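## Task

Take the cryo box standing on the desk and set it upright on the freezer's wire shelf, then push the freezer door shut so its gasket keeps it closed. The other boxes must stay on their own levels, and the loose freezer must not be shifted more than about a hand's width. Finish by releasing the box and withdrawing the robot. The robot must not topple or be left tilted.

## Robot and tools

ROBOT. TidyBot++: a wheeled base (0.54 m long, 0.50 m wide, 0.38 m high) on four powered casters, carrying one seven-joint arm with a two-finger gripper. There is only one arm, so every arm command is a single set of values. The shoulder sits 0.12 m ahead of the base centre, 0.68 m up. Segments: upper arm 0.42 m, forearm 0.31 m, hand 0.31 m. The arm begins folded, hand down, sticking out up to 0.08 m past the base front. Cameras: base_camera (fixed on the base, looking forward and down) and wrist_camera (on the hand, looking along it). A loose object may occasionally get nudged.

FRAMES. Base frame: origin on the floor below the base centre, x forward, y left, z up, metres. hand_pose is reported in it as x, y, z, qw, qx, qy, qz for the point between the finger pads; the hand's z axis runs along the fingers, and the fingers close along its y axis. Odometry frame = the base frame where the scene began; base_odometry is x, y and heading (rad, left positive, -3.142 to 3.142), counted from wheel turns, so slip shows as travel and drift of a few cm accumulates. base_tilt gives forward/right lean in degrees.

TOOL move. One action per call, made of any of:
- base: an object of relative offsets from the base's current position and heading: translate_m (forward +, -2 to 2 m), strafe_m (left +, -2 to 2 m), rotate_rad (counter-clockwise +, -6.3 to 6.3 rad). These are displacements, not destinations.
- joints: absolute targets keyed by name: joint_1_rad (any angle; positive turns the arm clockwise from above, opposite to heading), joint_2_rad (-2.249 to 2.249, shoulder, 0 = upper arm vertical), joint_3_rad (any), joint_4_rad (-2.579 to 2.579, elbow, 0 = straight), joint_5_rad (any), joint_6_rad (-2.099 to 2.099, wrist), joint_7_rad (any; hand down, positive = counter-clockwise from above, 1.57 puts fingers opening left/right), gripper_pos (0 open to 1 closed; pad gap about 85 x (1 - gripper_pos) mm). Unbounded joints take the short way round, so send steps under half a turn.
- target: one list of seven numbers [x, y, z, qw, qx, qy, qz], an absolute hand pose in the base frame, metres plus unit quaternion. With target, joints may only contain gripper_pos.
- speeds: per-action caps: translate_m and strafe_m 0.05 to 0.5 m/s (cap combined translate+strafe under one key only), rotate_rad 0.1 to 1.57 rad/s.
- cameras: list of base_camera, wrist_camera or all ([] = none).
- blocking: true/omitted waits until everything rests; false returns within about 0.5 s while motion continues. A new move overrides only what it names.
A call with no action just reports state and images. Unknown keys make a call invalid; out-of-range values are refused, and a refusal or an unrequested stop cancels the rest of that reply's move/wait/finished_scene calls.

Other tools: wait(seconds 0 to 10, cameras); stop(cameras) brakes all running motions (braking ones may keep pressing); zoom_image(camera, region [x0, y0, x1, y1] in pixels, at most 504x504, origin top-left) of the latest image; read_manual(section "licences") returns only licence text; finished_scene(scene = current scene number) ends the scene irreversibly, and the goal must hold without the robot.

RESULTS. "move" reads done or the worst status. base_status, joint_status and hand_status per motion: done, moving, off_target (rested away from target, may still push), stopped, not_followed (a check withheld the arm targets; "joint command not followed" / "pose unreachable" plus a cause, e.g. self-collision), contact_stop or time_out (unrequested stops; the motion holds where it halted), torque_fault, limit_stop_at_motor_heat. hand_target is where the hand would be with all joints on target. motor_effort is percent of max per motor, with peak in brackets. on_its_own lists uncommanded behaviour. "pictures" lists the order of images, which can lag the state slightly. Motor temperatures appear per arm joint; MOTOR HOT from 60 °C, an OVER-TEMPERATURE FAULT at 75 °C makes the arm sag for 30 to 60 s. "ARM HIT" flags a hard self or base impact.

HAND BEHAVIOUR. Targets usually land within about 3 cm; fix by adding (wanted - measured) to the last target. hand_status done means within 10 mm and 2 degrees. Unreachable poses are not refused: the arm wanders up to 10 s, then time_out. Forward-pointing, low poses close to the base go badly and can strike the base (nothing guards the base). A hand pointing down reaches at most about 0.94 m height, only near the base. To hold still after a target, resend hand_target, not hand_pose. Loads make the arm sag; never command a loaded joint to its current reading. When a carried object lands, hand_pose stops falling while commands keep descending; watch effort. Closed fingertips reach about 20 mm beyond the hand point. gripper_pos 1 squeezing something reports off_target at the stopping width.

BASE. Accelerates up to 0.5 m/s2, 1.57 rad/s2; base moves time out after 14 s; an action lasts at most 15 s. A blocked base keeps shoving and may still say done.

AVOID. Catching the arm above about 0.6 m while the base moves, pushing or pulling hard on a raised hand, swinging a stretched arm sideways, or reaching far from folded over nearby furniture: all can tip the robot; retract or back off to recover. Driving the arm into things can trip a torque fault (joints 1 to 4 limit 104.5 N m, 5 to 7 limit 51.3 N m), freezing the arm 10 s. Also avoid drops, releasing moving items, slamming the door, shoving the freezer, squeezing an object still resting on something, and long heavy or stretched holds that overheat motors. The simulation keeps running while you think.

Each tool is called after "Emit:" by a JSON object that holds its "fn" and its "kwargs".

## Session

Emit:
{"fn": "move", "kwargs": {"joints": {"joint_1_rad": 0.0, "joint_2_rad": 0.0, "joint_3_rad": 3.1416, "joint_4_rad": -2.4, "joint_5_rad": -0.03, "joint_6_rad": 0.75, "joint_7_rad": 1.587}}}

Scene clock: 2.23 s.
Motor temperatures (°C): [29 33 28 30 41 36 41]
move: done
base_odometry: x=+0.000 y=+0.000 heading=+0.000
base_tilt: forward=-0.1 right=+0.4
base_status: not commanded
joint_positions: joint_1_rad=+0.016 joint_2_rad=-0.015 joint_3_rad=+3.146 joint_4_rad=-2.409 joint_5_rad=-0.017 joint_6_rad=+0.696 joint_7_rad=+1.615 gripper_pos=+0.000
joint_status: all done
motor_effort: joint_1_rad=+0(2) joint_2_rad=-15(16) joint_3_rad=-1(2) joint_4_rad=+16(17) joint_5_rad=-1(2) joint_6_rad=+9(10) joint_7_rad=+0(1)
hand_pose: x=+0.6351 y=-0.0123 z=+0.8325 quat_wxyz=(+0.021, +0.751, +0.001, +0.660) (m; base frame)
hand_target: x=+0.6416 y=-0.0050 z=+0.8461 quat_wxyz=(+0.006, +0.735, -0.009, +0.678) (m; base frame)
hand_status: not commanded
pictures: base_camera, wrist_camera
camera_calibration:
wrist_camera: T_world_to_cam=[[-0.0554413, -0.996489, 0.0627327, -0.0393919], [-0.0729582, -0.0586182, -0.995611, 0.938484], [0.995793, -0.0597748, -0.0694522, -0.445312], [0, 0, 0, 1]] pos_world=[0.509725, -0.0108598, 0.905908]

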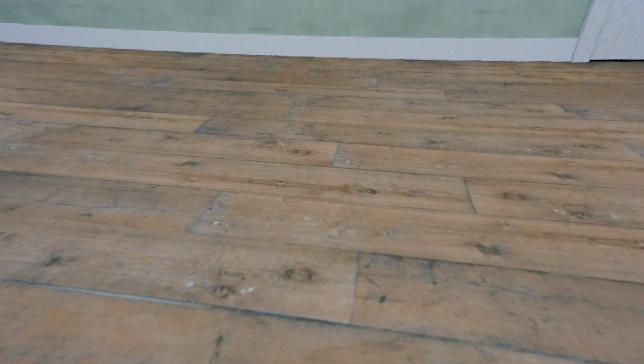

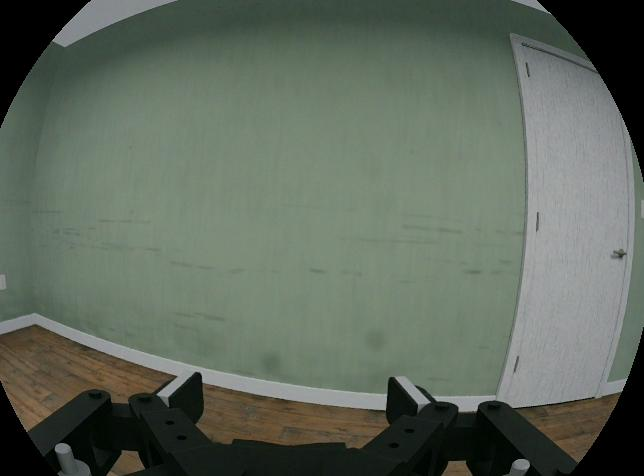

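Emit:
{"fn": "move", "kwargs": {"base": {"rotate_rad": 1.5}, "joints": {"joint_7_rad": 1.53}}}

Scene clock: 12.10 s.
Motor temperatures (°C): [29 33 28 30 41 36 41]
move: done
base_odometry: x=+0.000 y=+0.000 heading=+1.500
base_tilt: forward=-0.1 right=+0.4
base_status: done
joint_positions: joint_1_rad=+0.003 joint_2_rad=-0.013 joint_3_rad=+3.146 joint_4_rad=-2.409 joint_5_rad=-0.017 joint_6_rad=+0.700 joint_7_rad=+1.566 gripper_pos=+0.000
joint_status: all done
motor_effort: joint_1_rad=+1(3) joint_2_rad=-15(17) joint_3_rad=+0(3) joint_4_rad=+16(17) joint_5_rad=-1(2) joint_6_rad=+9(11) joint_7_rad=+0(1)
hand_pose: x=+0.6357 y=-0.0060 z=+0.8328 quat_wxyz=(+0.001, +0.750, -0.013, +0.662) (m; base frame)
hand_target: x=+0.6416 y=-0.0050 z=+0.8461 quat_wxyz=(-0.014, +0.734, -0.030, +0.678) (m; base frame)
hand_status: not commanded
pictures: base_camera, wrist_camera
camera_calibration:
wrist_camera: T_world_to_cam=[[-0.0495191, -0.998679, 0.0137209, 0.00399117], [-0.0691888, -0.0102747, -0.997551, 0.938703], [0.996374, -0.0503472, -0.0685886, -0.446543], [0, 0, 0, 1]] pos_world=[0.510069, -0.0088514, 0.905721]

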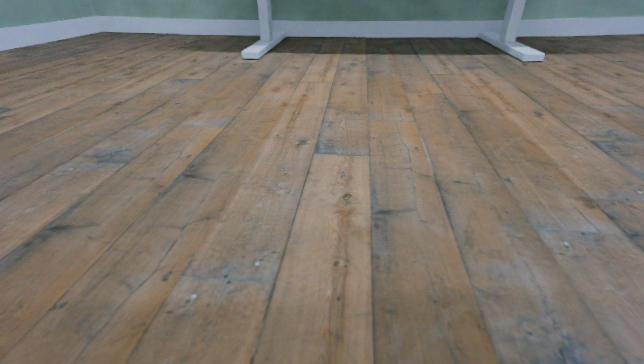

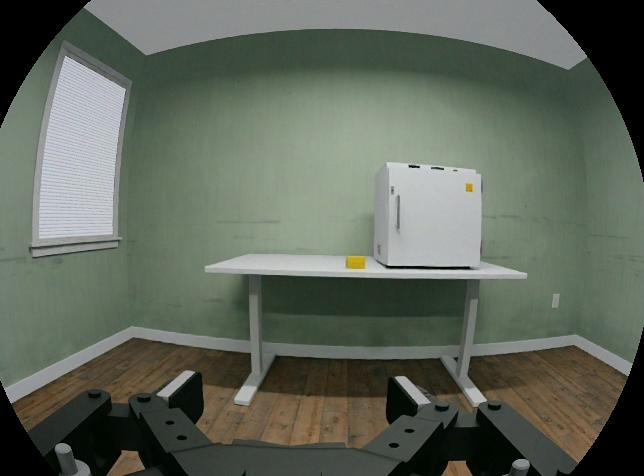

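Emit:
{"fn": "zoom_image", "kwargs": {"camera": "base_camera", "region": [200, 0, 600, 100]}}

Emit:
{"fn": "zoom_image", "kwargs": {"camera": "wrist_camera", "region": [340, 150, 540, 300]}}

Scaled by 1.260.

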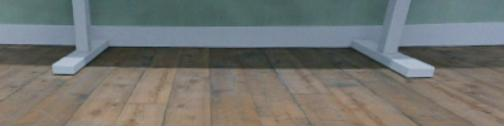

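Scaled by 2.520.

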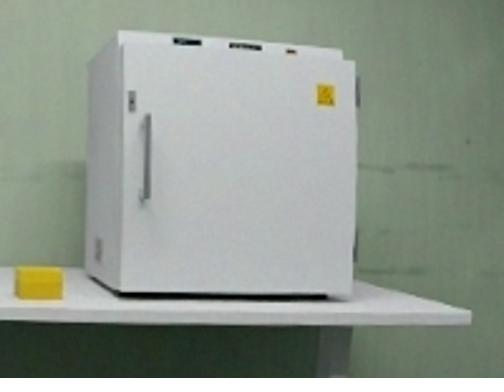

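Emit:
{"fn": "move", "kwargs": {"base": {"translate_m": 0.72, "strafe_m": -0.238, "rotate_rad": -0.15}, "joints": {"joint_1_rad": 0.0, "joint_2_rad": 0.24, "joint_3_rad": 3.142, "joint_4_rad": -1.565, "joint_5_rad": -0.03, "joint_6_rad": 0.19, "joint_7_rad": 1.53}}}

Emit:
{"fn": "zoom_image", "kwargs": {"camera": "wrist_camera", "region": [200, 160, 560, 460]}}

Scene clock: 85.57 s.
Motor temperatures (°C): [29 32 28 30 41 36 41]
move: done
base_odometry: x=+0.289 y=+0.701 heading=+1.349
base_tilt: forward=-0.1 right=+0.4
base_status: done
joint_positions: joint_1_rad=+0.002 joint_2_rad=+0.232 joint_3_rad=+3.146 joint_4_rad=-1.578 joint_5_rad=-0.017 joint_6_rad=+0.240 joint_7_rad=+1.566 gripper_pos=+0.000
joint_status: all done
motor_effort: joint_1_rad=+1(4) joint_2_rad=-29(32) joint_3_rad=-1(3) joint_4_rad=+21(22) joint_5_rad=-1(2) joint_6_rad=+10(11) joint_7_rad=+0(1)
hand_pose: x=+0.8326 y=-0.0038 z=+1.0167 quat_wxyz=(-0.004, +0.707, -0.011, +0.707) (m; base frame)
hand_target: x=+0.8358 y=-0.0007 z=+1.0038 quat_wxyz=(-0.022, +0.722, -0.027, +0.691) (m; base frame)
hand_status: not commanded
pictures: base_camera, wrist_camera
camera_calibration:
wrist_camera: T_world_to_cam=[[-0.0422695, -0.999089, 0.00588519, 0.0153671], [0.0558594, -0.00824446, -0.998405, 1.03251], [0.997543, -0.0418733, 0.056157, -0.757782], [0, 0, 0, 1]] pos_world=[0.698894, -0.00786523, 1.07333]

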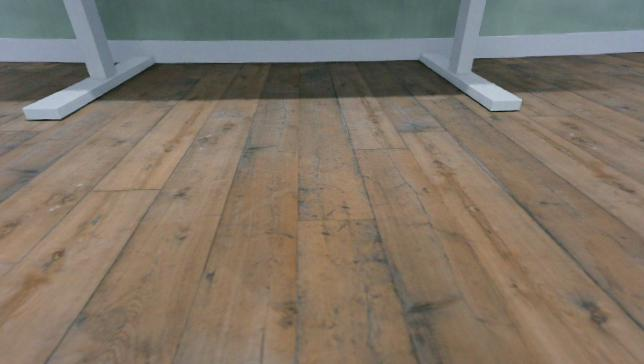

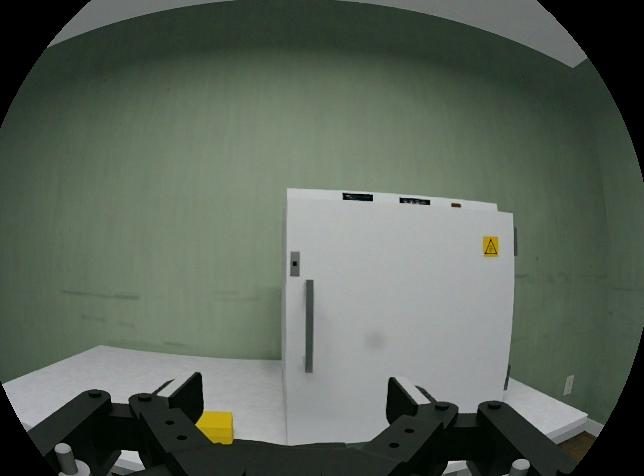

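Scaled by 1.400.

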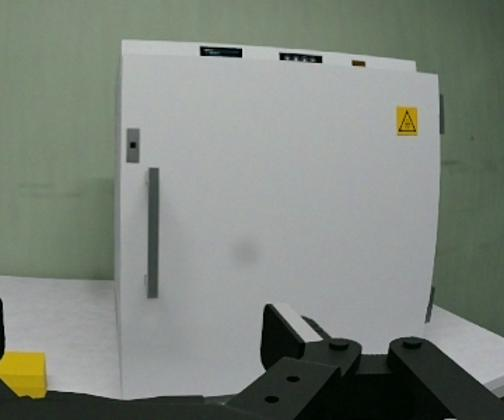

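Emit:
{"fn": "move", "kwargs": {"base": {"translate_m": 0.23, "strafe_m": -0.041, "rotate_rad": 0.023}, "speeds": {"translate_m": 0.3}, "cameras": ["wrist_camera"]}}

Emit:
{"fn": "zoom_image", "kwargs": {"camera": "wrist_camera", "region": [150, 200, 450, 476]}}

Scene clock: 124.07 s.
Motor temperatures (°C): [29 33 28 31 41 36 41]
move: done
base_odometry: x=+0.379 y=+0.917 heading=+1.373
base_tilt: forward=-0.1 right=+0.4
base_status: done
joint_positions: joint_1_rad=-0.004 joint_2_rad=+0.234 joint_3_rad=+3.145 joint_4_rad=-1.577 joint_5_rad=-0.017 joint_6_rad=+0.237 joint_7_rad=+1.566 gripper_pos=+0.000
joint_status: not commanded
motor_effort: joint_1_rad=+1(5) joint_2_rad=-29(32) joint_3_rad=-1(4) joint_4_rad=+22(22) joint_5_rad=-1(1) joint_6_rad=+10(11) joint_7_rad=+0(1)
hand_pose: x=+0.8331 y=+0.0003 z=+1.0153 quat_wxyz=(-0.006, +0.708, -0.009, +0.706) (m; base frame)
hand_target: x=+0.8358 y=-0.0007 z=+1.0038 quat_wxyz=(-0.022, +0.722, -0.027, +0.691) (m; base frame)
hand_status: not commanded
pictures: wrist_camera
camera_calibration:
wrist_camera: T_world_to_cam=[[-0.0364546, -0.999318, 0.00589474, 0.0146213], [0.0522735, -0.00779743, -0.998602, 1.03431], [0.997967, -0.0360955, 0.0525221, -0.754757], [0, 0, 0, 1]] pos_world=[0.699689, -0.00456704, 1.07242]

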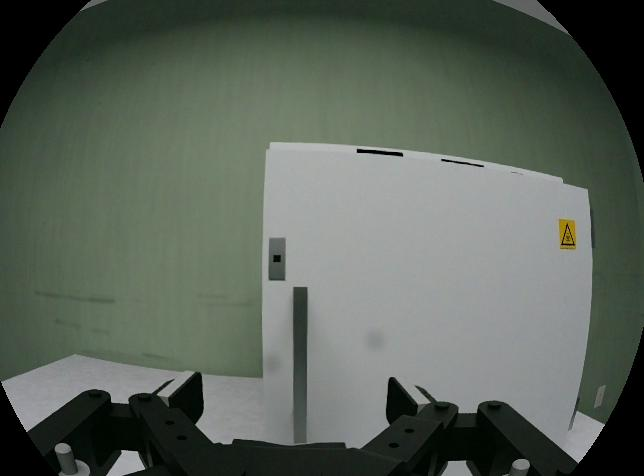

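Scaled by 1.680.

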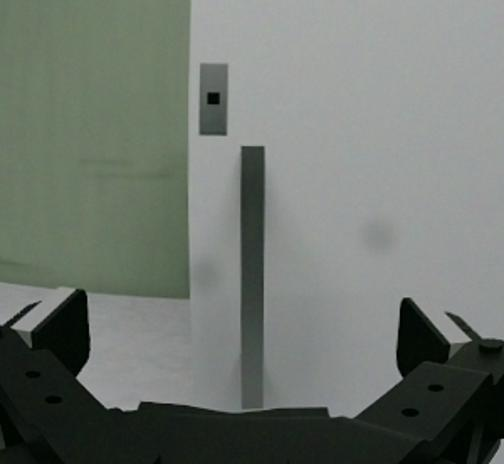

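Emit:
{"fn": "move", "kwargs": {"base": {"translate_m": 0.155}, "speeds": {"translate_m": 0.15}, "cameras": ["wrist_camera"]}}

Emit:
{"fn": "zoom_image", "kwargs": {"camera": "wrist_camera", "region": [150, 200, 450, 476]}}

Scene clock: 145.00 s.
Motor temperatures (°C): [29 33 28 31 41 36 41]
move: done
base_odometry: x=+0.410 y=+1.069 heading=+1.373
base_tilt: forward=-0.1 right=+0.4
base_status: done
joint_positions: joint_1_rad=-0.004 joint_2_rad=+0.235 joint_3_rad=+3.145 joint_4_rad=-1.577 joint_5_rad=-0.017 joint_6_rad=+0.236 joint_7_rad=+1.566 gripper_pos=+0.000
joint_status: not commanded
motor_effort: joint_1_rad=+1(4) joint_2_rad=-29(32) joint_3_rad=-1(2) joint_4_rad=+21(22) joint_5_rad=-1(1) joint_6_rad=+10(11) joint_7_rad=+0(1)
hand_pose: x=+0.8336 y=+0.0003 z=+1.0143 quat_wxyz=(-0.006, +0.709, -0.009, +0.705) (m; base frame)
hand_target: x=+0.8358 y=-0.0007 z=+1.0038 quat_wxyz=(-0.022, +0.722, -0.027, +0.691) (m; base frame)
hand_status: not commanded
pictures: wrist_camera
camera_calibration:
wrist_camera: T_world_to_cam=[[-0.036428, -0.999318, 0.00596203, 0.0145609], [0.0504498, -0.00779736, -0.998696, 1.03494], [0.998062, -0.0360797, 0.0506995, -0.753423], [0, 0, 0, 1]] pos_world=[0.70028, -0.00456248, 1.0717]

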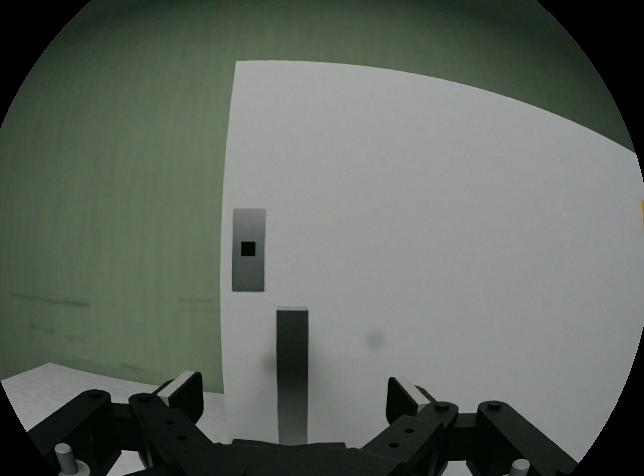

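Scaled by 1.680.

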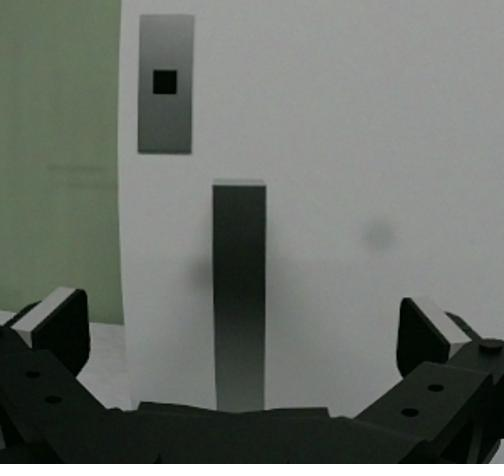

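Emit:
{"fn": "move", "kwargs": {"joints": {"gripper_pos": 1.0}, "cameras": []}}

Emit:
{"fn": "move", "kwargs": {"base": {"translate_m": -0.048, "strafe_m": -0.108, "rotate_rad": 0.12}, "speeds": {"translate_m": 0.1, "rotate_rad": 0.1}, "cameras": ["wrist_camera"]}}

Scene clock: 157.03 s.
Motor temperatures (°C): [29 33 28 31 41 36 41]
move: off_target
base_odometry: x=+0.410 y=+1.069 heading=+1.373
base_tilt: forward=-0.1 right=+0.4
base_status: not commanded
joint_positions: joint_1_rad=-0.004 joint_2_rad=+0.235 joint_3_rad=+3.145 joint_4_rad=-1.577 joint_5_rad=-0.017 joint_6_rad=+0.235 joint_7_rad=+1.566 gripper_pos=+0.885
joint_status: gripper_pos off_target (ended at +0.885, target +1.000)
motor_effort: joint_1_rad=+1(3) joint_2_rad=-28(30) joint_3_rad=-1(2) joint_4_rad=+22(23) joint_5_rad=-2(2) joint_6_rad=+9(11) joint_7_rad=-1(2)
hand_pose: x=+0.8335 y=+0.0003 z=+1.0143 quat_wxyz=(-0.006, +0.709, -0.009, +0.705) (m; base frame)
hand_target: x=+0.8358 y=-0.0007 z=+1.0038 quat_wxyz=(-0.022, +0.722, -0.027, +0.691) (m; base frame)
hand_status: not commanded
pictures: none
No camera images: "cameras" was empty.

Scene clock: 158.77 s.
Motor temperatures (°C): [29 33 28 31 41 36 41]
move: done
base_odometry: x=+0.506 y=+1.001 heading=+1.493
base_tilt: forward=-0.1 right=+0.4
base_status: done
joint_positions: joint_1_rad=+0.005 joint_2_rad=+0.243 joint_3_rad=+3.146 joint_4_rad=-1.561 joint_5_rad=-0.017 joint_6_rad=+0.222 joint_7_rad=+1.566 gripper_pos=+0.885
joint_status: not commanded
motor_effort: joint_1_rad=+1(5) joint_2_rad=-30(38) joint_3_rad=-1(7) joint_4_rad=+22(24) joint_5_rad=-2(3) joint_6_rad=+9(11) joint_7_rad=+0(1)
hand_pose: x=+0.8374 y=-0.0063 z=+1.0142 quat_wxyz=(-0.003, +0.711, -0.012, +0.703) (m; base frame)
hand_target: x=+0.8358 y=-0.0007 z=+1.0038 quat_wxyz=(-0.022, +0.722, -0.027, +0.691) (m; base frame)
hand_status: not commanded
pictures: wrist_camera
camera_calibration:
wrist_camera: T_world_to_cam=[[-0.0454614, -0.998947, 0.00624106, 0.0154202], [0.0446823, -0.00827465, -0.998967, 1.03967], [0.997966, -0.0451355, 0.0450114, -0.751609], [0, 0, 0, 1]] pos_world=[0.704327, -0.00991746, 1.07233]

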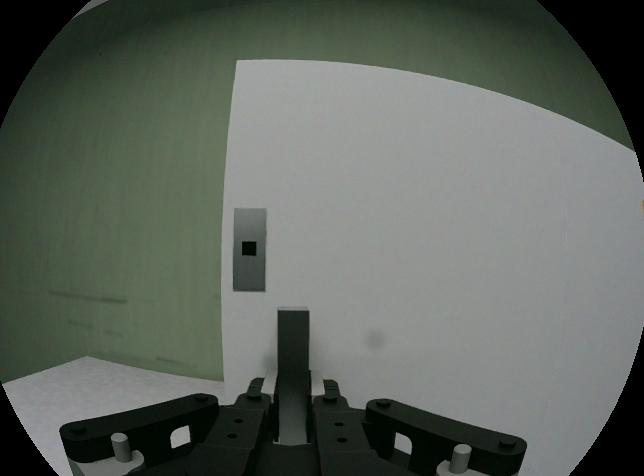

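Emit:
{"fn": "move", "kwargs": {"base": {"translate_m": -0.072, "strafe_m": -0.184, "rotate_rad": 0.20}, "speeds": {"translate_m": 0.15, "rotate_rad": 0.15}, "cameras": []}}

Emit:
{"fn": "move", "kwargs": {"base": {"translate_m": -0.084, "strafe_m": -0.232, "rotate_rad": 0.25}, "speeds": {"translate_m": 0.18, "rotate_rad": 0.18}, "cameras": ["wrist_camera"]}}

Scene clock: 209.00 s.
Motor temperatures (°C): [29 34 28 31 41 36 41]
move: done
base_odometry: x=+0.684 y=+0.915 heading=+1.694
base_tilt: forward=-0.1 right=+0.4
base_status: done
joint_positions: joint_1_rad=+0.012 joint_2_rad=+0.243 joint_3_rad=+3.149 joint_4_rad=-1.561 joint_5_rad=-0.017 joint_6_rad=+0.222 joint_7_rad=+1.566 gripper_pos=+0.885
joint_status: not commanded
motor_effort: joint_1_rad=-2(6) joint_2_rad=-31(32) joint_3_rad=-4(7) joint_4_rad=+21(23) joint_5_rad=-2(2) joint_6_rad=+9(11) joint_7_rad=+0(2)
hand_pose: x=+0.8373 y=-0.0129 z=+1.0141 quat_wxyz=(+0.001, +0.711, -0.015, +0.703) (m; base frame)
hand_target: x=+0.8358 y=-0.0007 z=+1.0038 quat_wxyz=(-0.022, +0.722, -0.027, +0.691) (m; base frame)
hand_status: not commanded
pictures: none
No camera images: "cameras" was empty.

Scene clock: 211.07 s.
Motor temperatures (°C): [29 34 28 31 41 36 41]
move: done
base_odometry: x=+0.925 y=+0.860 heading=+1.945
base_tilt: forward=-0.1 right=+0.4
base_status: done
joint_positions: joint_1_rad=+0.016 joint_2_rad=+0.243 joint_3_rad=+3.157 joint_4_rad=-1.561 joint_5_rad=-0.017 joint_6_rad=+0.221 joint_7_rad=+1.566 gripper_pos=+0.885
joint_status: not commanded
motor_effort: joint_1_rad=-1(8) joint_2_rad=-30(32) joint_3_rad=-3(9) joint_4_rad=+20(23) joint_5_rad=-1(2) joint_6_rad=+9(12) joint_7_rad=+0(1)
hand_pose: x=+0.8372 y=-0.0207 z=+1.0141 quat_wxyz=(+0.006, +0.711, -0.019, +0.703) (m; base frame)
hand_target: x=+0.8358 y=-0.0007 z=+1.0038 quat_wxyz=(-0.022, +0.722, -0.027, +0.691) (m; base frame)
hand_status: not commanded
pictures: wrist_camera
camera_calibration:
wrist_camera: T_world_to_cam=[[-0.0667996, -0.997726, 0.00896618, 0.0160952], [0.043945, -0.0119195, -0.998963, 1.03999], [0.996798, -0.0663363, 0.0446413, -0.751157], [0, 0, 0, 1]] pos_world=[0.704124, -0.0213741, 1.0723]

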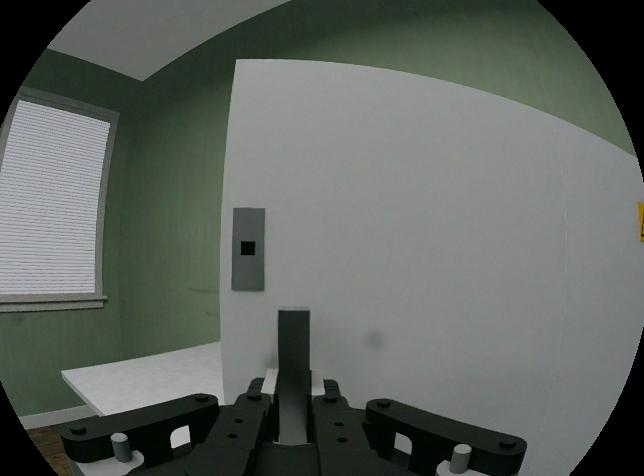

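Emit:
{"fn": "move", "kwargs": {"base": {"translate_m": -0.084, "strafe_m": -0.232, "rotate_rad": 0.25}, "speeds": {"translate_m": 0.2, "rotate_rad": 0.2}, "cameras": []}}

Emit:
{"fn": "move", "kwargs": {"base": {"translate_m": -0.084, "strafe_m": -0.232, "rotate_rad": 0.25}, "speeds": {"translate_m": 0.2, "rotate_rad": 0.2}, "cameras": []}}

Emit:
{"fn": "move", "kwargs": {"base": {"translate_m": -0.084, "strafe_m": -0.232, "rotate_rad": 0.25}, "speeds": {"translate_m": 0.2, "rotate_rad": 0.2}, "cameras": []}}

Emit:
{"fn": "move", "kwargs": {"base": {"translate_m": -0.094, "strafe_m": -0.28, "rotate_rad": 0.30}, "speeds": {"translate_m": 0.2, "rotate_rad": 0.2}}}

Scene clock: 223.97 s.
Motor temperatures (°C): [29 34 28 31 41 36 41]
move: done
base_odometry: x=+1.172 y=+0.866 heading=+2.196
base_tilt: forward=-0.1 right=+0.4
base_status: done
joint_positions: joint_1_rad=+0.019 joint_2_rad=+0.243 joint_3_rad=+3.164 joint_4_rad=-1.561 joint_5_rad=-0.017 joint_6_rad=+0.221 joint_7_rad=+1.566 gripper_pos=+0.885
joint_status: not commanded
motor_effort: joint_1_rad=-3(10) joint_2_rad=-31(32) joint_3_rad=-4(10) joint_4_rad=+20(23) joint_5_rad=-1(2) joint_6_rad=+9(11) joint_7_rad=-1(1)
hand_pose: x=+0.8370 y=-0.0273 z=+1.0141 quat_wxyz=(+0.010, +0.711, -0.022, +0.703) (m; base frame)
hand_target: x=+0.8358 y=-0.0007 z=+1.0038 quat_wxyz=(-0.022, +0.722, -0.027, +0.691) (m; base frame)
hand_status: not commanded
pictures: none
No camera images: "cameras" was empty.

Scene clock: 225.93 s.
Motor temperatures (°C): [29 34 28 31 41 36 41]
move: done
base_odometry: x=+1.409 y=+0.934 heading=+2.446
base_tilt: forward=-0.1 right=+0.5
base_status: done
joint_positions: joint_1_rad=+0.023 joint_2_rad=+0.243 joint_3_rad=+3.168 joint_4_rad=-1.561 joint_5_rad=-0.017 joint_6_rad=+0.221 joint_7_rad=+1.566 gripper_pos=+0.885
joint_status: not commanded
motor_effort: joint_1_rad=-4(10) joint_2_rad=-31(33) joint_3_rad=-5(10) joint_4_rad=+20(23) joint_5_rad=-1(2) joint_6_rad=+9(11) joint_7_rad=+0(1)
hand_pose: x=+0.8369 y=-0.0325 z=+1.0141 quat_wxyz=(+0.013, +0.711, -0.024, +0.703) (m; base frame)
hand_target: x=+0.8358 y=-0.0007 z=+1.0038 quat_wxyz=(-0.022, +0.722, -0.027, +0.691) (m; base frame)
hand_status: not commanded
pictures: none
No camera images: "cameras" was empty.

Scene clock: 227.87 s.
Motor temperatures (°C): [29 34 28 31 41 36 41]
move: done
base_odometry: x=+1.622 y=+1.058 heading=+2.697
base_tilt: forward=-0.1 right=+0.4
base_status: done
joint_positions: joint_1_rad=+0.027 joint_2_rad=+0.243 joint_3_rad=+3.170 joint_4_rad=-1.561 joint_5_rad=-0.017 joint_6_rad=+0.221 joint_7_rad=+1.566 gripper_pos=+0.885
joint_status: not commanded
motor_effort: joint_1_rad=-4(10) joint_2_rad=-31(32) joint_3_rad=-5(11) joint_4_rad=+21(24) joint_5_rad=-1(2) joint_6_rad=+9(11) joint_7_rad=-1(1)
hand_pose: x=+0.8367 y=-0.0367 z=+1.0141 quat_wxyz=(+0.015, +0.711, -0.026, +0.703) (m; base frame)
hand_target: x=+0.8358 y=-0.0007 z=+1.0038 quat_wxyz=(-0.022, +0.722, -0.027, +0.691) (m; base frame)
hand_status: not commanded
pictures: none
No camera images: "cameras" was empty.

Scene clock: 230.00 s.
Motor temperatures (°C): [29 34 28 31 41 36 41]
move: done
base_odometry: x=+1.828 y=+1.271 heading=+2.998
base_tilt: forward=-0.1 right=+0.4
base_status: done
joint_positions: joint_1_rad=+0.031 joint_2_rad=+0.243 joint_3_rad=+3.171 joint_4_rad=-1.560 joint_5_rad=-0.017 joint_6_rad=+0.221 joint_7_rad=+1.566 gripper_pos=+0.885
joint_status: not commanded
motor_effort: joint_1_rad=-4(10) joint_2_rad=-31(32) joint_3_rad=-6(11) joint_4_rad=+21(23) joint_5_rad=-1(1) joint_6_rad=+10(11) joint_7_rad=+0(1)
hand_pose: x=+0.8365 y=-0.0401 z=+1.0141 quat_wxyz=(+0.017, +0.711, -0.028, +0.703) (m; base frame)
hand_target: x=+0.8358 y=-0.0007 z=+1.0038 quat_wxyz=(-0.022, +0.722, -0.027, +0.691) (m; base frame)
hand_status: not commanded
pictures: base_camera, wrist_camera
camera_calibration:
wrist_camera: T_world_to_cam=[[-0.0952086, -0.995382, 0.0122251, 0.0172531], [0.0431152, -0.0163927, -0.998936, 1.04032], [0.994523, -0.0945802, 0.0444768, -0.750817], [0, 0, 0, 1]] pos_world=[0.703495, -0.0367854, 1.07239]

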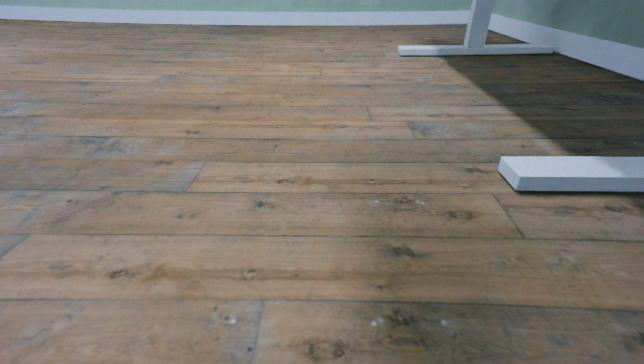

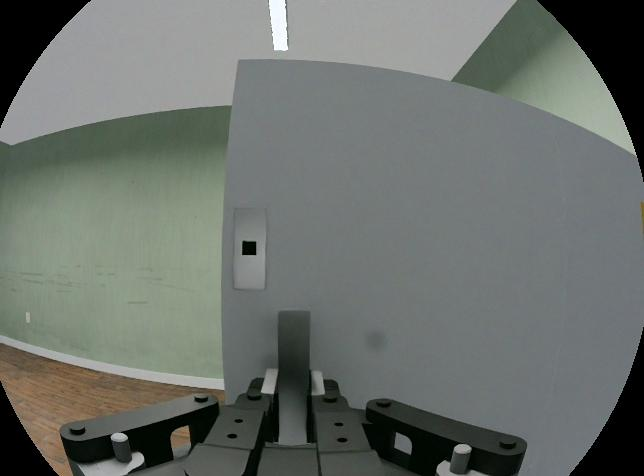

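Emit:
{"fn": "move", "kwargs": {"joints": {"gripper_pos": 0.0}, "cameras": []}}

Emit:
{"fn": "move", "kwargs": {"base": {"translate_m": -0.15}, "speeds": {"translate_m": 0.3}, "cameras": []}}

Emit:
{"fn": "move", "kwargs": {"base": {"strafe_m": 0.5}, "joints": {"joint_1_rad": 0.0, "joint_2_rad": 0.337, "joint_3_rad": 3.142, "joint_4_rad": -1.3845, "joint_5_rad": -0.03, "joint_6_rad": -0.32, "joint_7_rad": 1.53}, "cameras": ["wrist_camera"]}}

Emit:
{"fn": "move", "kwargs": {"base": {"translate_m": 1.35, "strafe_m": 0.33}, "cameras": []}}

Emit:
{"fn": "move", "kwargs": {"base": {"rotate_rad": -1.62}, "cameras": ["wrist_camera"]}}

Scene clock: 252.50 s.
Motor temperatures (°C): [29 34 28 31 41 36 41]
move: done
base_odometry: x=+1.828 y=+1.271 heading=+2.998
base_tilt: forward=-0.1 right=+0.4
base_status: not commanded
joint_positions: joint_1_rad=+0.009 joint_2_rad=+0.242 joint_3_rad=+3.161 joint_4_rad=-1.560 joint_5_rad=-0.017 joint_6_rad=+0.221 joint_7_rad=+1.566 gripper_pos=+0.000
joint_status: all done
motor_effort: joint_1_rad=+0(6) joint_2_rad=-29(31) joint_3_rad=-1(6) joint_4_rad=+21(22) joint_5_rad=-1(1) joint_6_rad=+10(10) joint_7_rad=+1(1)
hand_pose: x=+0.8372 y=-0.0183 z=+1.0143 quat_wxyz=(+0.005, +0.711, -0.017, +0.703) (m; base frame)
hand_target: x=+0.8358 y=-0.0007 z=+1.0038 quat_wxyz=(-0.022, +0.722, -0.027, +0.691) (m; base frame)
hand_status: not commanded
pictures: none
No camera images: "cameras" was empty.

Scene clock: 253.97 s.
Motor temperatures (°C): [29 34 28 31 41 36 41]
move: done
base_odometry: x=+1.976 y=+1.250 heading=+2.998
base_tilt: forward=-0.1 right=+0.4
base_status: done
joint_positions: joint_1_rad=+0.009 joint_2_rad=+0.232 joint_3_rad=+3.161 joint_4_rad=-1.560 joint_5_rad=-0.017 joint_6_rad=+0.221 joint_7_rad=+1.566 gripper_pos=+0.000
joint_status: not commanded
motor_effort: joint_1_rad=+1(2) joint_2_rad=-29(33) joint_3_rad=-1(2) joint_4_rad=+21(23) joint_5_rad=-1(1) joint_6_rad=+9(11) joint_7_rad=+0(1)
hand_pose: x=+0.8336 y=-0.0183 z=+1.0219 quat_wxyz=(+0.005, +0.707, -0.017, +0.707) (m; base frame)
hand_target: x=+0.8358 y=-0.0007 z=+1.0038 quat_wxyz=(-0.022, +0.722, -0.027, +0.691) (m; base frame)
hand_status: not commanded
pictures: none
No camera images: "cameras" was empty.

Scene clock: 256.33 s.
Motor temperatures (°C): [29 34 28 31 41 36 41]
move: done
base_odometry: x=+1.904 y=+0.755 heading=+2.998
base_tilt: forward=-0.1 right=+0.4
base_status: done
joint_positions: joint_1_rad=-0.003 joint_2_rad=+0.326 joint_3_rad=+3.155 joint_4_rad=-1.399 joint_5_rad=-0.017 joint_6_rad=-0.270 joint_7_rad=+1.566 gripper_pos=+0.000
joint_status: all done
motor_effort: joint_1_rad=+2(5) joint_2_rad=-32(34) joint_3_rad=-1(4) joint_4_rad=+21(23) joint_5_rad=-1(2) joint_6_rad=+9(10) joint_7_rad=+0(1)
hand_pose: x=+0.8483 y=-0.0030 z=+0.9036 quat_wxyz=(-0.003, +0.840, -0.011, +0.542) (m; base frame)
hand_target: x=+0.8464 y=+0.0040 z=+0.8905 quat_wxyz=(-0.022, +0.852, -0.027, +0.522) (m; base frame)
hand_status: not commanded
pictures: wrist_camera
camera_calibration:
wrist_camera: T_world_to_cam=[[-0.0324782, -0.999268, 0.0202258, -0.00383221], [-0.360584, -0.00715874, -0.932699, 1.21262], [0.932161, -0.0375855, -0.360087, -0.335507], [0, 0, 0, 1]] pos_world=[0.749874, -0.00775875, 1.01028]

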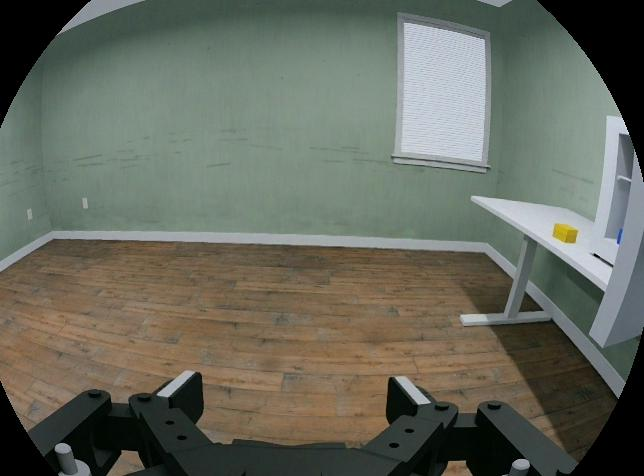

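Scene clock: 260.47 s.
Motor temperatures (°C): [29 34 28 31 41 36 41]
move: done
base_odometry: x=+0.521 y=+0.621 heading=+2.999
base_tilt: forward=-0.1 right=+0.4
base_status: done
joint_positions: joint_1_rad=-0.003 joint_2_rad=+0.329 joint_3_rad=+3.155 joint_4_rad=-1.397 joint_5_rad=-0.017 joint_6_rad=-0.274 joint_7_rad=+1.566 gripper_pos=+0.000
joint_status: not commanded
motor_effort: joint_1_rad=+2(2) joint_2_rad=-32(35) joint_3_rad=-1(2) joint_4_rad=+21(22) joint_5_rad=-1(1) joint_6_rad=+9(10) joint_7_rad=-1(1)
hand_pose: x=+0.8489 y=-0.0030 z=+0.9018 quat_wxyz=(-0.003, +0.841, -0.010, +0.540) (m; base frame)
hand_target: x=+0.8464 y=+0.0040 z=+0.8905 quat_wxyz=(-0.022, +0.852, -0.027, +0.522) (m; base frame)
hand_status: not commanded
pictures: none
No camera images: "cameras" was empty.

Scene clock: 263.03 s.
Motor temperatures (°C): [29 34 28 31 41 36 41]
move: done
base_odometry: x=+0.521 y=+0.621 heading=+1.379
base_tilt: forward=-0.1 right=+0.4
base_status: done
joint_positions: joint_1_rad=+0.007 joint_2_rad=+0.335 joint_3_rad=+3.150 joint_4_rad=-1.396 joint_5_rad=-0.017 joint_6_rad=-0.274 joint_7_rad=+1.566 gripper_pos=+0.000
joint_status: not commanded
motor_effort: joint_1_rad=+1(6) joint_2_rad=-32(36) joint_3_rad=-1(5) joint_4_rad=+22(22) joint_5_rad=-1(2) joint_6_rad=+9(10) joint_7_rad=+0(1)
hand_pose: x=+0.8502 y=-0.0080 z=+0.8986 quat_wxyz=(-0.002, +0.842, -0.014, +0.539) (m; base frame)
hand_target: x=+0.8464 y=+0.0040 z=+0.8905 quat_wxyz=(-0.022, +0.852, -0.027, +0.522) (m; base frame)
hand_status: not commanded
pictures: wrist_camera
camera_calibration:
wrist_camera: T_world_to_cam=[[-0.0386074, -0.999071, 0.0191556, -0.00241737], [-0.368565, -0.00358096, -0.929595, 1.21263], [0.9288, -0.0429493, -0.368084, -0.329269], [0, 0, 0, 1]] pos_world=[0.752663, -0.0122146, 1.0061]

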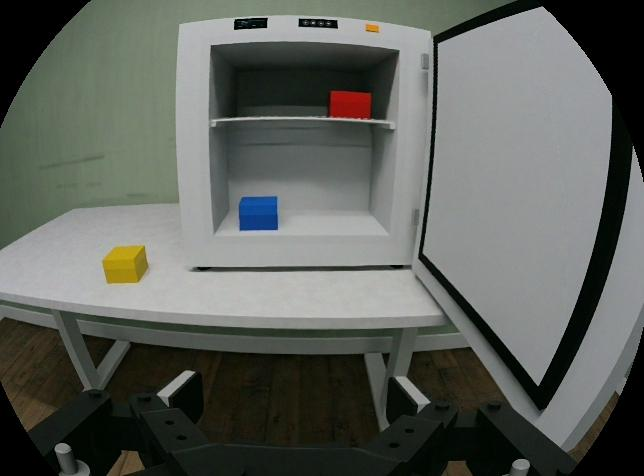

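Emit:
{"fn": "zoom_image", "kwargs": {"camera": "wrist_camera", "region": [80, 220, 180, 300]}}

Emit:
{"fn": "zoom_image", "kwargs": {"camera": "wrist_camera", "region": [200, 30, 400, 180]}}

Scaled by 5.040.

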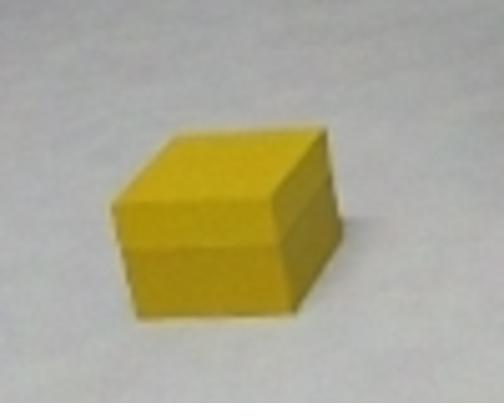

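Scaled by 2.520.

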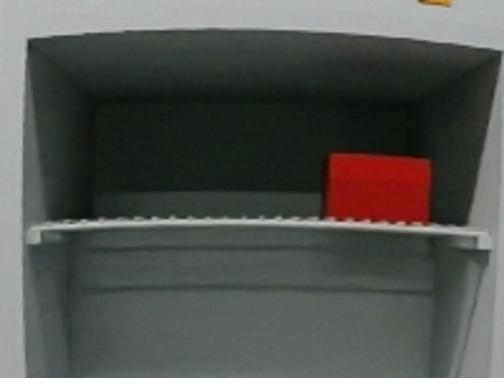

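Emit:
{"fn": "move", "kwargs": {"base": {"translate_m": 0.177, "strafe_m": 0.239, "rotate_rad": 0.1}, "joints": {"joint_2_rad": 0.44, "joint_4_rad": -1.72, "joint_6_rad": 0.23}, "cameras": ["wrist_camera"]}}

Emit:
{"fn": "zoom_image", "kwargs": {"camera": "wrist_camera", "region": [220, 190, 380, 310]}}

Scene clock: 381.70 s.
Motor temperatures (°C): [29 35 28 31 41 36 41]
move: done
base_odometry: x=+0.320 y=+0.840 heading=+1.480
base_tilt: forward=-0.1 right=+0.4
base_status: done
joint_positions: joint_1_rad=-0.004 joint_2_rad=+0.439 joint_3_rad=+3.146 joint_4_rad=-1.699 joint_5_rad=-0.017 joint_6_rad=+0.177 joint_7_rad=+1.566 gripper_pos=+0.000
joint_status: all done
motor_effort: joint_1_rad=+1(5) joint_2_rad=-33(38) joint_3_rad=-1(5) joint_4_rad=+19(23) joint_5_rad=-1(2) joint_6_rad=+9(10) joint_7_rad=+0(1)
hand_pose: x=+0.8507 y=+0.0008 z=+0.7753 quat_wxyz=(-0.004, +0.831, -0.009, +0.556) (m; base frame)
hand_target: x=+0.8510 y=-0.0010 z=+0.7783 quat_wxyz=(-0.017, +0.822, -0.031, +0.569) (m; base frame)
hand_status: not commanded
pictures: wrist_camera
camera_calibration:
wrist_camera: T_world_to_cam=[[-0.0305509, -0.999339, 0.0196989, 0.00149338], [-0.328629, -0.0085698, -0.94442, 1.07576], [0.943965, -0.0353265, -0.32815, -0.418588], [0, 0, 0, 1]] pos_world=[0.748703, -0.00407585, 0.878576]

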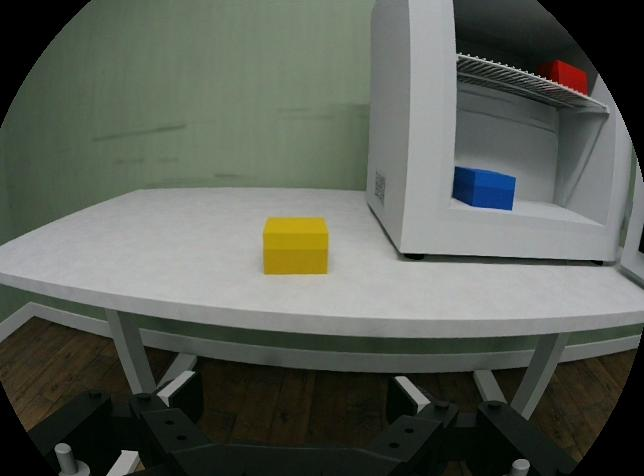

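Scaled by 3.150.

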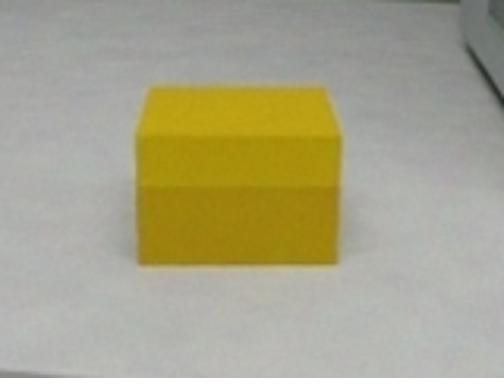

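Emit:
{"fn": "move", "kwargs": {"base": {"translate_m": 0.268, "strafe_m": 0.004}, "speeds": {"translate_m": 0.15}, "cameras": ["wrist_camera"]}}

Scene clock: 419.57 s.
Motor temperatures (°C): [29 35 28 31 41 36 41]
move: done
base_odometry: x=+0.340 y=+1.107 heading=+1.480
base_tilt: forward=-0.1 right=+0.4
base_status: done
joint_positions: joint_1_rad=-0.004 joint_2_rad=+0.437 joint_3_rad=+3.146 joint_4_rad=-1.701 joint_5_rad=-0.017 joint_6_rad=+0.181 joint_7_rad=+1.566 gripper_pos=+0.000
joint_status: not commanded
motor_effort: joint_1_rad=+2(3) joint_2_rad=-33(36) joint_3_rad=-2(2) joint_4_rad=+19(19) joint_5_rad=-1(1) joint_6_rad=+9(10) joint_7_rad=+1(1)
hand_pose: x=+0.8506 y=+0.0008 z=+0.7768 quat_wxyz=(-0.004, +0.830, -0.009, +0.558) (m; base frame)
hand_target: x=+0.8510 y=-0.0010 z=+0.7783 quat_wxyz=(-0.017, +0.822, -0.031, +0.569) (m; base frame)
hand_status: not commanded
pictures: wrist_camera
camera_calibration:
wrist_camera: T_world_to_cam=[[-0.0306988, -0.999337, 0.0195961, 0.00164395], [-0.324398, -0.00858269, -0.945882, 1.07472], [0.945422, -0.0353944, -0.323919, -0.42257], [0, 0, 0, 1]] pos_world=[0.748194, -0.00408977, 0.879647]

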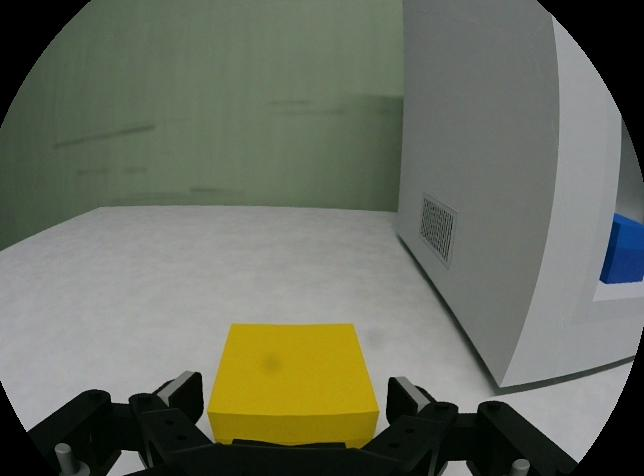

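Emit:
{"fn": "move", "kwargs": {"joints": {"gripper_pos": 0.45}, "cameras": ["wrist_camera"]}}

Scene clock: 425.87 s.
Motor temperatures (°C): [29 35 28 31 41 36 41]
move: off_target
base_odometry: x=+0.340 y=+1.107 heading=+1.480
base_tilt: forward=-0.1 right=+0.4
base_status: not commanded
joint_positions: joint_1_rad=-0.004 joint_2_rad=+0.437 joint_3_rad=+3.146 joint_4_rad=-1.701 joint_5_rad=-0.017 joint_6_rad=+0.183 joint_7_rad=+1.566 gripper_pos=+0.201
joint_status: gripper_pos off_target (ended at +0.201, target +0.450)
motor_effort: joint_1_rad=+0(2) joint_2_rad=-33(35) joint_3_rad=-1(2) joint_4_rad=+19(19) joint_5_rad=-1(1) joint_6_rad=+9(10) joint_7_rad=+0(1)
hand_pose: x=+0.8508 y=+0.0008 z=+0.7777 quat_wxyz=(-0.004, +0.829, -0.009, +0.559) (m; base frame)
hand_target: x=+0.8510 y=-0.0010 z=+0.7783 quat_wxyz=(-0.017, +0.822, -0.031, +0.569) (m; base frame)
hand_status: not commanded
pictures: wrist_camera
camera_calibration:
wrist_camera: T_world_to_cam=[[-0.0307775, -0.999335, 0.0195373, 0.00173357], [-0.322014, -0.00859076, -0.946696, 1.07419], [0.946234, -0.0354282, -0.321536, -0.424988], [0, 0, 0, 1]] pos_world=[0.748097, -0.00409604, 0.880249]

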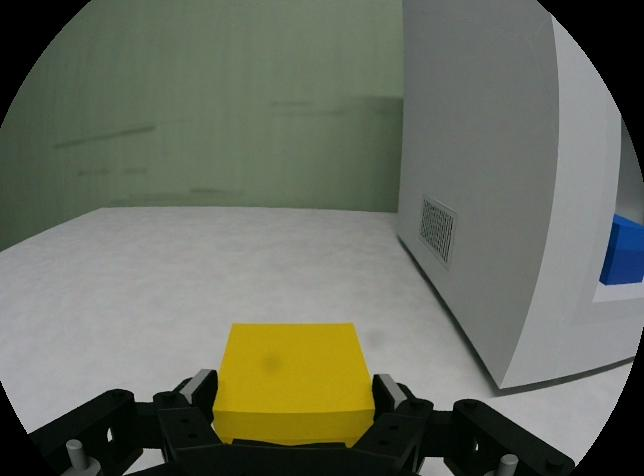

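Emit:
{"fn": "move", "kwargs": {"joints": {"joint_2_rad": 0.404, "joint_4_rad": -1.655, "joint_6_rad": 0.08}, "cameras": []}}

Emit:
{"fn": "move", "kwargs": {"base": {"translate_m": -0.32}, "speeds": {"translate_m": 0.25}, "joints": {"joint_2_rad": 0.399, "joint_4_rad": -0.673, "joint_6_rad": -0.909}, "cameras": ["wrist_camera"]}}

Scene clock: 464.30 s.
Motor temperatures (°C): [29 36 28 31 41 36 41]
move: done
base_odometry: x=+0.340 y=+1.107 heading=+1.480
base_tilt: forward=-0.1 right=+0.4
base_status: not commanded
joint_positions: joint_1_rad=-0.004 joint_2_rad=+0.415 joint_3_rad=+3.146 joint_4_rad=-1.668 joint_5_rad=-0.017 joint_6_rad=+0.101 joint_7_rad=+1.566 gripper_pos=+0.201
joint_status: all done
motor_effort: joint_1_rad=+1(2) joint_2_rad=-35(36) joint_3_rad=-1(2) joint_4_rad=+21(21) joint_5_rad=-1(1) joint_6_rad=+10(11) joint_7_rad=+0(1)
hand_pose: x=+0.8481 y=+0.0012 z=+0.7879 quat_wxyz=(-0.005, +0.837, -0.009, +0.548) (m; base frame)
hand_target: x=+0.8477 y=+0.0004 z=+0.7977 quat_wxyz=(-0.018, +0.835, -0.030, +0.549) (m; base frame)
hand_status: not commanded
pictures: none
No camera images: "cameras" was empty.

Scene clock: 466.87 s.
Motor temperatures (°C): [29 36 28 31 41 36 41]
move: done
base_odometry: x=+0.311 y=+0.788 heading=+1.480
base_tilt: forward=-0.1 right=+0.4
base_status: done
joint_positions: joint_1_rad=-0.004 joint_2_rad=+0.395 joint_3_rad=+3.146 joint_4_rad=-0.692 joint_5_rad=-0.017 joint_6_rad=-0.864 joint_7_rad=+1.566 gripper_pos=+0.201
joint_status: all done
motor_effort: joint_1_rad=+1(3) joint_2_rad=-34(40) joint_3_rad=-1(4) joint_4_rad=+21(24) joint_5_rad=-1(1) joint_6_rad=+10(12) joint_7_rad=+0(1)
hand_pose: x=+0.8483 y=+0.0057 z=+1.1006 quat_wxyz=(-0.009, +0.828, -0.003, +0.560) (m; base frame)
hand_target: x=+0.8439 y=+0.0085 z=+1.0959 quat_wxyz=(-0.026, +0.836, -0.018, +0.548) (m; base frame)
hand_status: not commanded
pictures: wrist_camera
camera_calibration:
wrist_camera: T_world_to_cam=[[-0.0146935, -0.999719, 0.0185857, -0.0123753], [-0.319048, -0.0129285, -0.94765, 1.37769], [0.947625, -0.0198541, -0.318768, -0.3229], [0, 0, 0, 1]] pos_world=[0.745355, -0.000971285, 1.20287]

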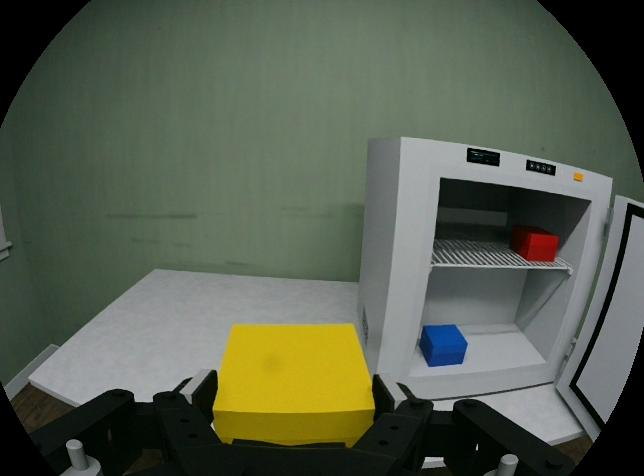

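Emit:
{"fn": "move", "kwargs": {"base": {"translate_m": 0.084, "strafe_m": -0.205, "rotate_rad": -0.11}, "speeds": {"translate_m": 0.25, "rotate_rad": 0.3}, "cameras": ["wrist_camera"]}}

Emit:
{"fn": "zoom_image", "kwargs": {"camera": "wrist_camera", "region": [170, 120, 470, 330]}}

Scene clock: 476.83 s.
Motor temperatures (°C): [29 36 28 31 41 36 41]
move: done
base_odometry: x=+0.523 y=+0.853 heading=+1.369
base_tilt: forward=-0.1 right=+0.4
base_status: done
joint_positions: joint_1_rad=+0.005 joint_2_rad=+0.396 joint_3_rad=+3.145 joint_4_rad=-0.692 joint_5_rad=-0.017 joint_6_rad=-0.867 joint_7_rad=+1.566 gripper_pos=+0.201
joint_status: not commanded
motor_effort: joint_1_rad=+0(6) joint_2_rad=-34(36) joint_3_rad=-1(4) joint_4_rad=+21(21) joint_5_rad=-1(2) joint_6_rad=+10(11) joint_7_rad=+1(1)
hand_pose: x=+0.8485 y=-0.0001 z=+1.0989 quat_wxyz=(-0.007, +0.829, -0.006, +0.559) (m; base frame)
hand_target: x=+0.8439 y=+0.0085 z=+1.0959 quat_wxyz=(-0.026, +0.836, -0.018, +0.548) (m; base frame)
hand_status: not commanded
pictures: wrist_camera
camera_calibration:
wrist_camera: T_world_to_cam=[[-0.022248, -0.999588, 0.0181551, -0.0112455], [-0.323023, -0.00999837, -0.946338, 1.37804], [0.94613, -0.0269187, -0.322667, -0.318161], [0, 0, 0, 1]] pos_world=[0.74591, -0.00602715, 1.20163]

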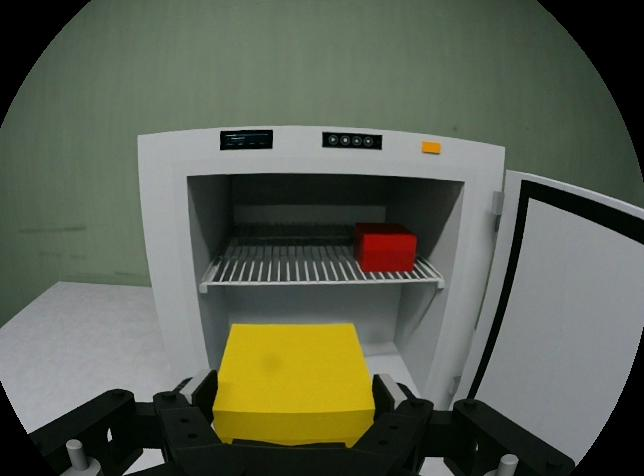

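Scaled by 1.680.

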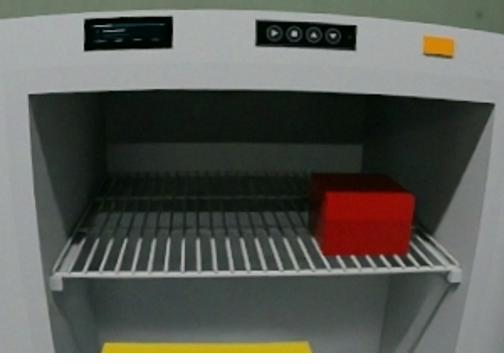

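Emit:
{"fn": "move", "kwargs": {"base": {"translate_m": 0.21, "strafe_m": 0.012}, "speeds": {"translate_m": 0.15}, "cameras": ["wrist_camera"]}}

Scene clock: 541.03 s.
Motor temperatures (°C): [29 36 28 31 41 36 41]
move: done
base_odometry: x=+0.554 y=+1.062 heading=+1.369
base_tilt: forward=-0.1 right=+0.4
base_status: done
joint_positions: joint_1_rad=+0.005 joint_2_rad=+0.402 joint_3_rad=+3.145 joint_4_rad=-0.691 joint_5_rad=-0.017 joint_6_rad=-0.869 joint_7_rad=+1.566 gripper_pos=+0.201
joint_status: not commanded
motor_effort: joint_1_rad=+1(3) joint_2_rad=-35(38) joint_3_rad=-1(2) joint_4_rad=+21(22) joint_5_rad=-1(1) joint_6_rad=+10(11) joint_7_rad=+0(1)
hand_pose: x=+0.8504 y=-0.0001 z=+1.0951 quat_wxyz=(-0.007, +0.831, -0.006, +0.556) (m; base frame)
hand_target: x=+0.8439 y=+0.0085 z=+1.0959 quat_wxyz=(-0.026, +0.836, -0.018, +0.548) (m; base frame)
hand_status: not commanded
pictures: wrist_camera
camera_calibration:
wrist_camera: T_world_to_cam=[[-0.0221173, -0.999589, 0.0182659, -0.0113692], [-0.328657, -0.00998534, -0.944397, 1.37773], [0.94419, -0.0268907, -0.328301, -0.313449], [0, 0, 0, 1]] pos_world=[0.748506, -0.00603619, 1.19843]

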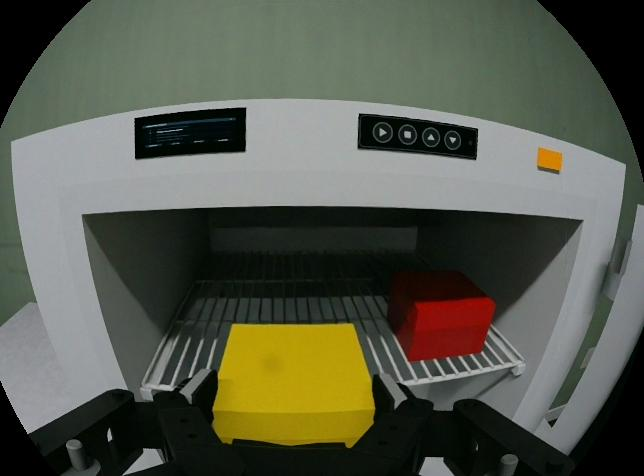

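Emit:
{"fn": "zoom_image", "kwargs": {"camera": "wrist_camera", "region": [60, 190, 260, 420]}}

Emit:
{"fn": "zoom_image", "kwargs": {"camera": "wrist_camera", "region": [360, 190, 620, 420]}}

Scaled by 2.191.

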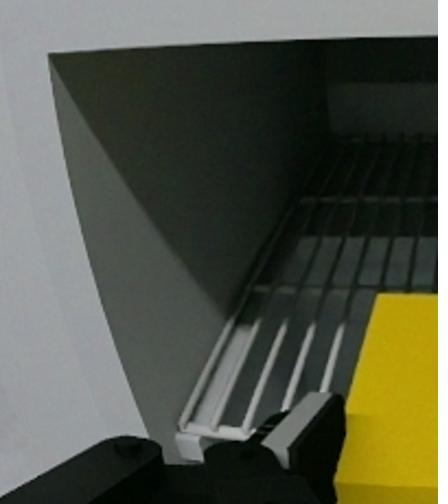

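Scaled by 1.938.

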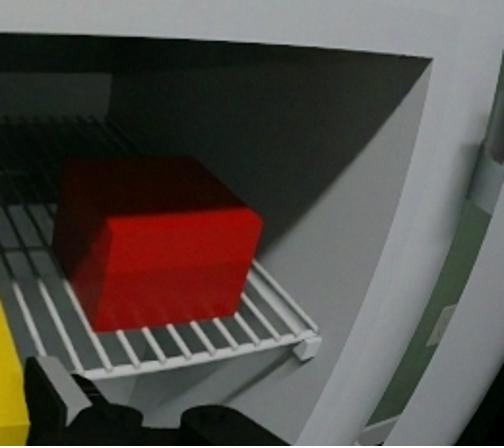

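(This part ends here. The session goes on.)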